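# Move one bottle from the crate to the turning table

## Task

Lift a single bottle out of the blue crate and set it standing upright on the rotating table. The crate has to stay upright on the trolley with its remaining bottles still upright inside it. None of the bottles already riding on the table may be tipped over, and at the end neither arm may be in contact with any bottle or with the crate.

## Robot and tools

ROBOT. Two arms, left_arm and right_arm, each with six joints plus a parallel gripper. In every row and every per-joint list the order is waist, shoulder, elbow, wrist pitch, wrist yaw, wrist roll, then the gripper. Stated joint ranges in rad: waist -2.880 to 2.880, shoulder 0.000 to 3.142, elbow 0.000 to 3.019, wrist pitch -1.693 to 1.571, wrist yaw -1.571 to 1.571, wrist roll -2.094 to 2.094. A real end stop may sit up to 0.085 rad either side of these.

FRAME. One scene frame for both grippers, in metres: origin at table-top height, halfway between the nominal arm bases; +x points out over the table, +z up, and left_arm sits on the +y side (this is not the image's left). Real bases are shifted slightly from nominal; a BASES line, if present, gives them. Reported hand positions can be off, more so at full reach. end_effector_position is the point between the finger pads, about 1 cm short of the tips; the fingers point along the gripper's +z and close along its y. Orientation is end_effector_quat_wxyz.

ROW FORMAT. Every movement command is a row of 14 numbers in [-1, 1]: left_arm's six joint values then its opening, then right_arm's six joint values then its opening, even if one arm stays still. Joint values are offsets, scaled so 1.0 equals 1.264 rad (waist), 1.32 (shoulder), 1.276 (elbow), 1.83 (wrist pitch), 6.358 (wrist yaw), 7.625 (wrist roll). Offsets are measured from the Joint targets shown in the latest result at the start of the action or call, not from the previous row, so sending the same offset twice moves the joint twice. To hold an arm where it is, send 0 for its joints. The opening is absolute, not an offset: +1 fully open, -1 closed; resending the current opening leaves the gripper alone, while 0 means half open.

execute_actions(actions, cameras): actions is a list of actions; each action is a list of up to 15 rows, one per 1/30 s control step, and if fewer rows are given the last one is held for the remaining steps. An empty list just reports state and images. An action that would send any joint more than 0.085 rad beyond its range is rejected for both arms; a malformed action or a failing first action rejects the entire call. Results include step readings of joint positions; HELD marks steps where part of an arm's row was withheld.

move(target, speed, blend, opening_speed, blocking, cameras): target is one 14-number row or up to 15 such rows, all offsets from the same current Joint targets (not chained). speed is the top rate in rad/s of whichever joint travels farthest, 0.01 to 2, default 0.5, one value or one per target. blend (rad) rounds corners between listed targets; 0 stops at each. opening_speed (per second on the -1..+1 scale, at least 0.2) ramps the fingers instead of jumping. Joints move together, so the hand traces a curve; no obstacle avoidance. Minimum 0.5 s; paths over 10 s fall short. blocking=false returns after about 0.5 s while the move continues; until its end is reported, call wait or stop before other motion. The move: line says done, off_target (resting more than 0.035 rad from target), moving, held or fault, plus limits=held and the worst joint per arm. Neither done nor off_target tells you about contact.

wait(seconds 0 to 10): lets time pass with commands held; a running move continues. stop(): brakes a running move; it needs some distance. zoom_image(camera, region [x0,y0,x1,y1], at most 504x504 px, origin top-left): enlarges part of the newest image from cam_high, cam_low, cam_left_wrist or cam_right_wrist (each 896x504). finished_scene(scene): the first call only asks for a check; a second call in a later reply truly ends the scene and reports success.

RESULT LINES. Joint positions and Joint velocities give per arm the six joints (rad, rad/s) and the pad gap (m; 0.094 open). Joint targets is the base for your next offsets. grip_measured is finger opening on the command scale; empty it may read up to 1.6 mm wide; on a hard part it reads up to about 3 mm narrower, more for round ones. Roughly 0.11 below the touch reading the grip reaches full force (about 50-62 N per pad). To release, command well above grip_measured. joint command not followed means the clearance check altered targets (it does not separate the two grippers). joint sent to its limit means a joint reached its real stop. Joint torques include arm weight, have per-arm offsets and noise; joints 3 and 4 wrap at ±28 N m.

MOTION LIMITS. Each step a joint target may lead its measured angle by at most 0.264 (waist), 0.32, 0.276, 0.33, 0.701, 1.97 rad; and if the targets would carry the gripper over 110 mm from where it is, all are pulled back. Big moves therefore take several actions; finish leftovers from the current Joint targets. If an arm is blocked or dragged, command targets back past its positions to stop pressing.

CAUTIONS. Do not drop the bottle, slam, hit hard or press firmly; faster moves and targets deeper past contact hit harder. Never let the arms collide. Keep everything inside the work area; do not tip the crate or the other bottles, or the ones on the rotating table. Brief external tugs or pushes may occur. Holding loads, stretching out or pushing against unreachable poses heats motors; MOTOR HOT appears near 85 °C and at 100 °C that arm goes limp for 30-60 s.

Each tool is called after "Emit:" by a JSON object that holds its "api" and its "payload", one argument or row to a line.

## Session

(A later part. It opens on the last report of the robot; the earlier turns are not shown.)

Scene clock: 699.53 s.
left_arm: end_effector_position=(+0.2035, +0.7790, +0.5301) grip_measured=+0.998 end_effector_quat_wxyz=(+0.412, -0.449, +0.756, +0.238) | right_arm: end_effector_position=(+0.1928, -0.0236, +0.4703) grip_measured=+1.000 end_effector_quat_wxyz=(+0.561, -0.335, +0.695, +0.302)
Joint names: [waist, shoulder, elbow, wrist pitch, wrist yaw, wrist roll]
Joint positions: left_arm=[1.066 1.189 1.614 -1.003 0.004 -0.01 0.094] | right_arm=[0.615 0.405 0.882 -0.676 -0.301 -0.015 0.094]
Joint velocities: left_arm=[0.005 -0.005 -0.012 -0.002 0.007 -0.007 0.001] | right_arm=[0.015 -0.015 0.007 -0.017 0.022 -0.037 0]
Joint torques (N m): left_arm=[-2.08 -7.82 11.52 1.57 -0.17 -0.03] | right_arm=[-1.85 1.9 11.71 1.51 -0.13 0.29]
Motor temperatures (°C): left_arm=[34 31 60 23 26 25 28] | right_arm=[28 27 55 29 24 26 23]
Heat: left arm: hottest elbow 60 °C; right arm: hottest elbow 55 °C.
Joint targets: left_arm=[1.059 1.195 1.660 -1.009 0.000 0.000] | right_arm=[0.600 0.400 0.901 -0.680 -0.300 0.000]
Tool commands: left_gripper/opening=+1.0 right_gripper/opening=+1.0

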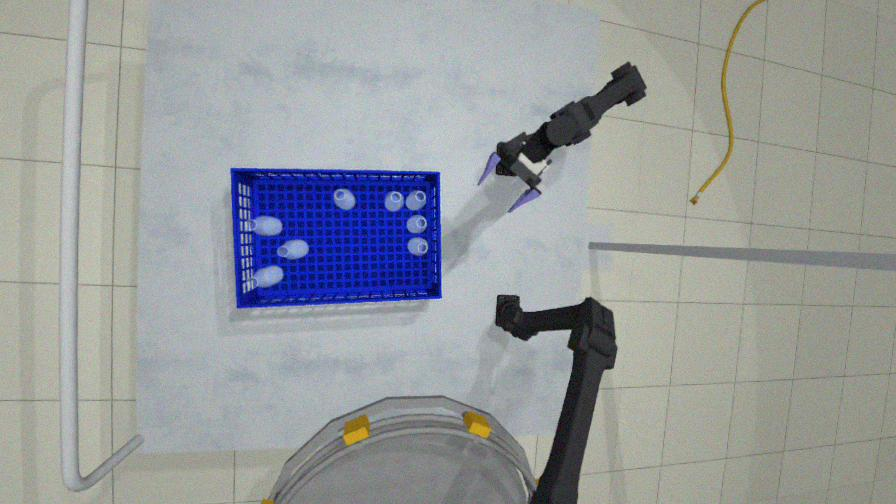

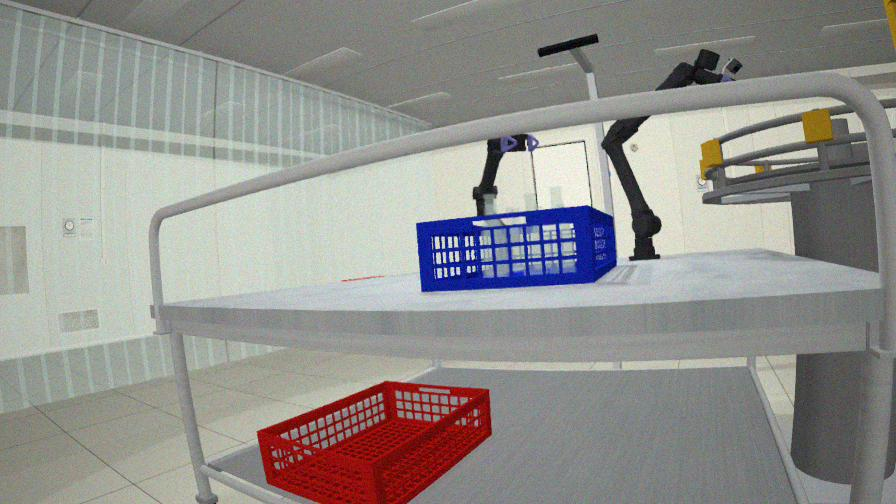

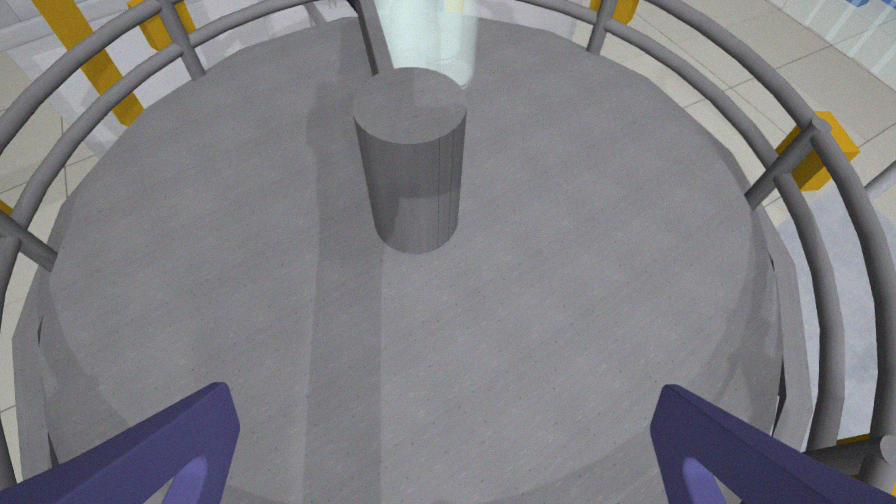

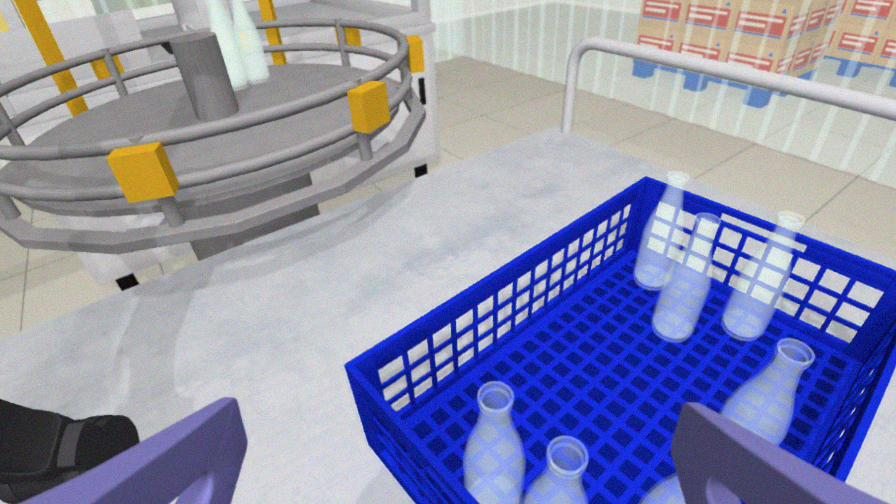

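Emit:
{"api": "move", "payload": {
  "target": [0, 0, 0.06, 0.22, 0, 0, 1, 0, 0, 0, 0, 0, 0, 1],
  "speed": 0.5,
  "cameras": ["cam_left_wrist", "cam_right_wrist"]
}}

Scene clock: 708.87 s.
left_arm: end_effector_position=(+0.2166, +0.8025, +0.6565) grip_measured=+0.998 end_effector_quat_wxyz=(+0.571, -0.383, +0.646, +0.331) | right_arm: end_effector_position=(+0.1928, -0.0236, +0.4703) grip_measured=+1.000 end_effector_quat_wxyz=(+0.561, -0.335, +0.695, +0.302)
Joint names: [waist, shoulder, elbow, wrist pitch, wrist yaw, wrist roll]
Joint positions: left_arm=[1.066 1.191 1.685 -0.623 0.004 -0.01 0.094] | right_arm=[0.615 0.405 0.882 -0.676 -0.301 -0.015 0.094]
Joint velocities: left_arm=[-0.005 -0.005 0.007 0.022 -0.051 -0.022 0] | right_arm=[-0.005 -0.005 -0.022 0.007 -0.066 0.007 0]
Joint torques (N m): left_arm=[-1.9 -8.35 11.84 2.61 -0.19 -0.03] | right_arm=[-1.85 1.96 11.7 1.5 -0.12 0.29]
Motor temperatures (°C): left_arm=[34 31 61 23 26 25 28] | right_arm=[28 27 55 29 24 26 23]
Heat: left arm: hottest elbow 61 °C; right arm: hottest elbow 55 °C.
Joint targets: left_arm=[1.059 1.195 1.737 -0.606 0.000 0.000] | right_arm=[0.600 0.400 0.901 -0.680 -0.300 0.000]
move: off_target (left_arm); left_arm: the elbow is farthest, 0.052 rad from its target
Images, in order (width x height): cam_left_wrist 896x504, cam_right_wrist 896x504.

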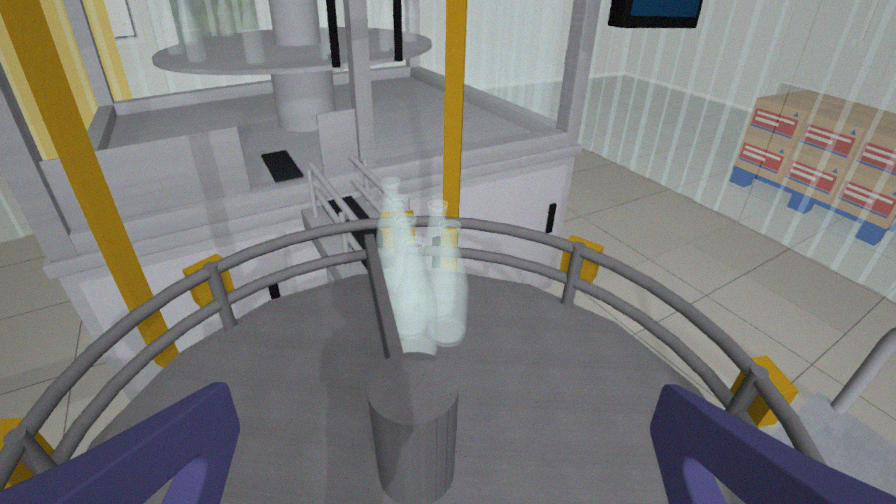

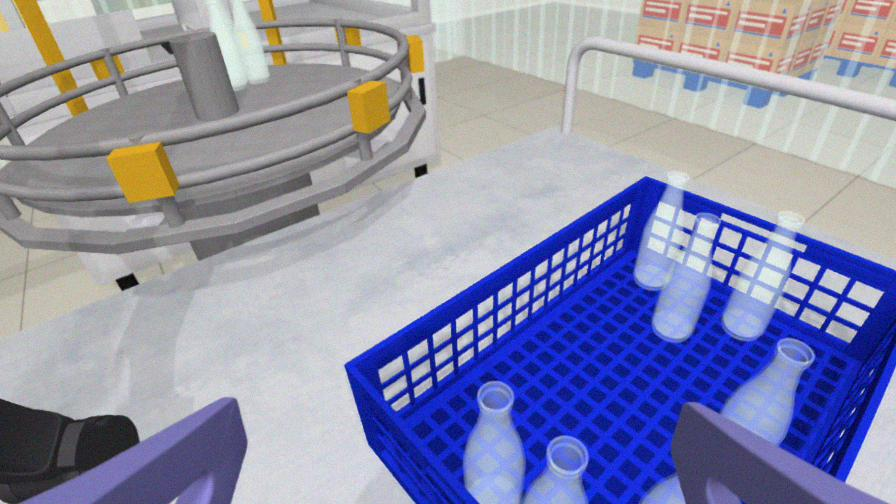

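Emit:
{"api": "finished_scene", "payload": {
  "scene": 1
}}

This call ended nothing. Check each condition of the task against the scene as it is now, look again where you are not sure, and mend what is not met. Then call finished_scene again.

Emit:
{"api": "finished_scene", "payload": {
  "scene": 1
}}

The scene is finished: the task was done.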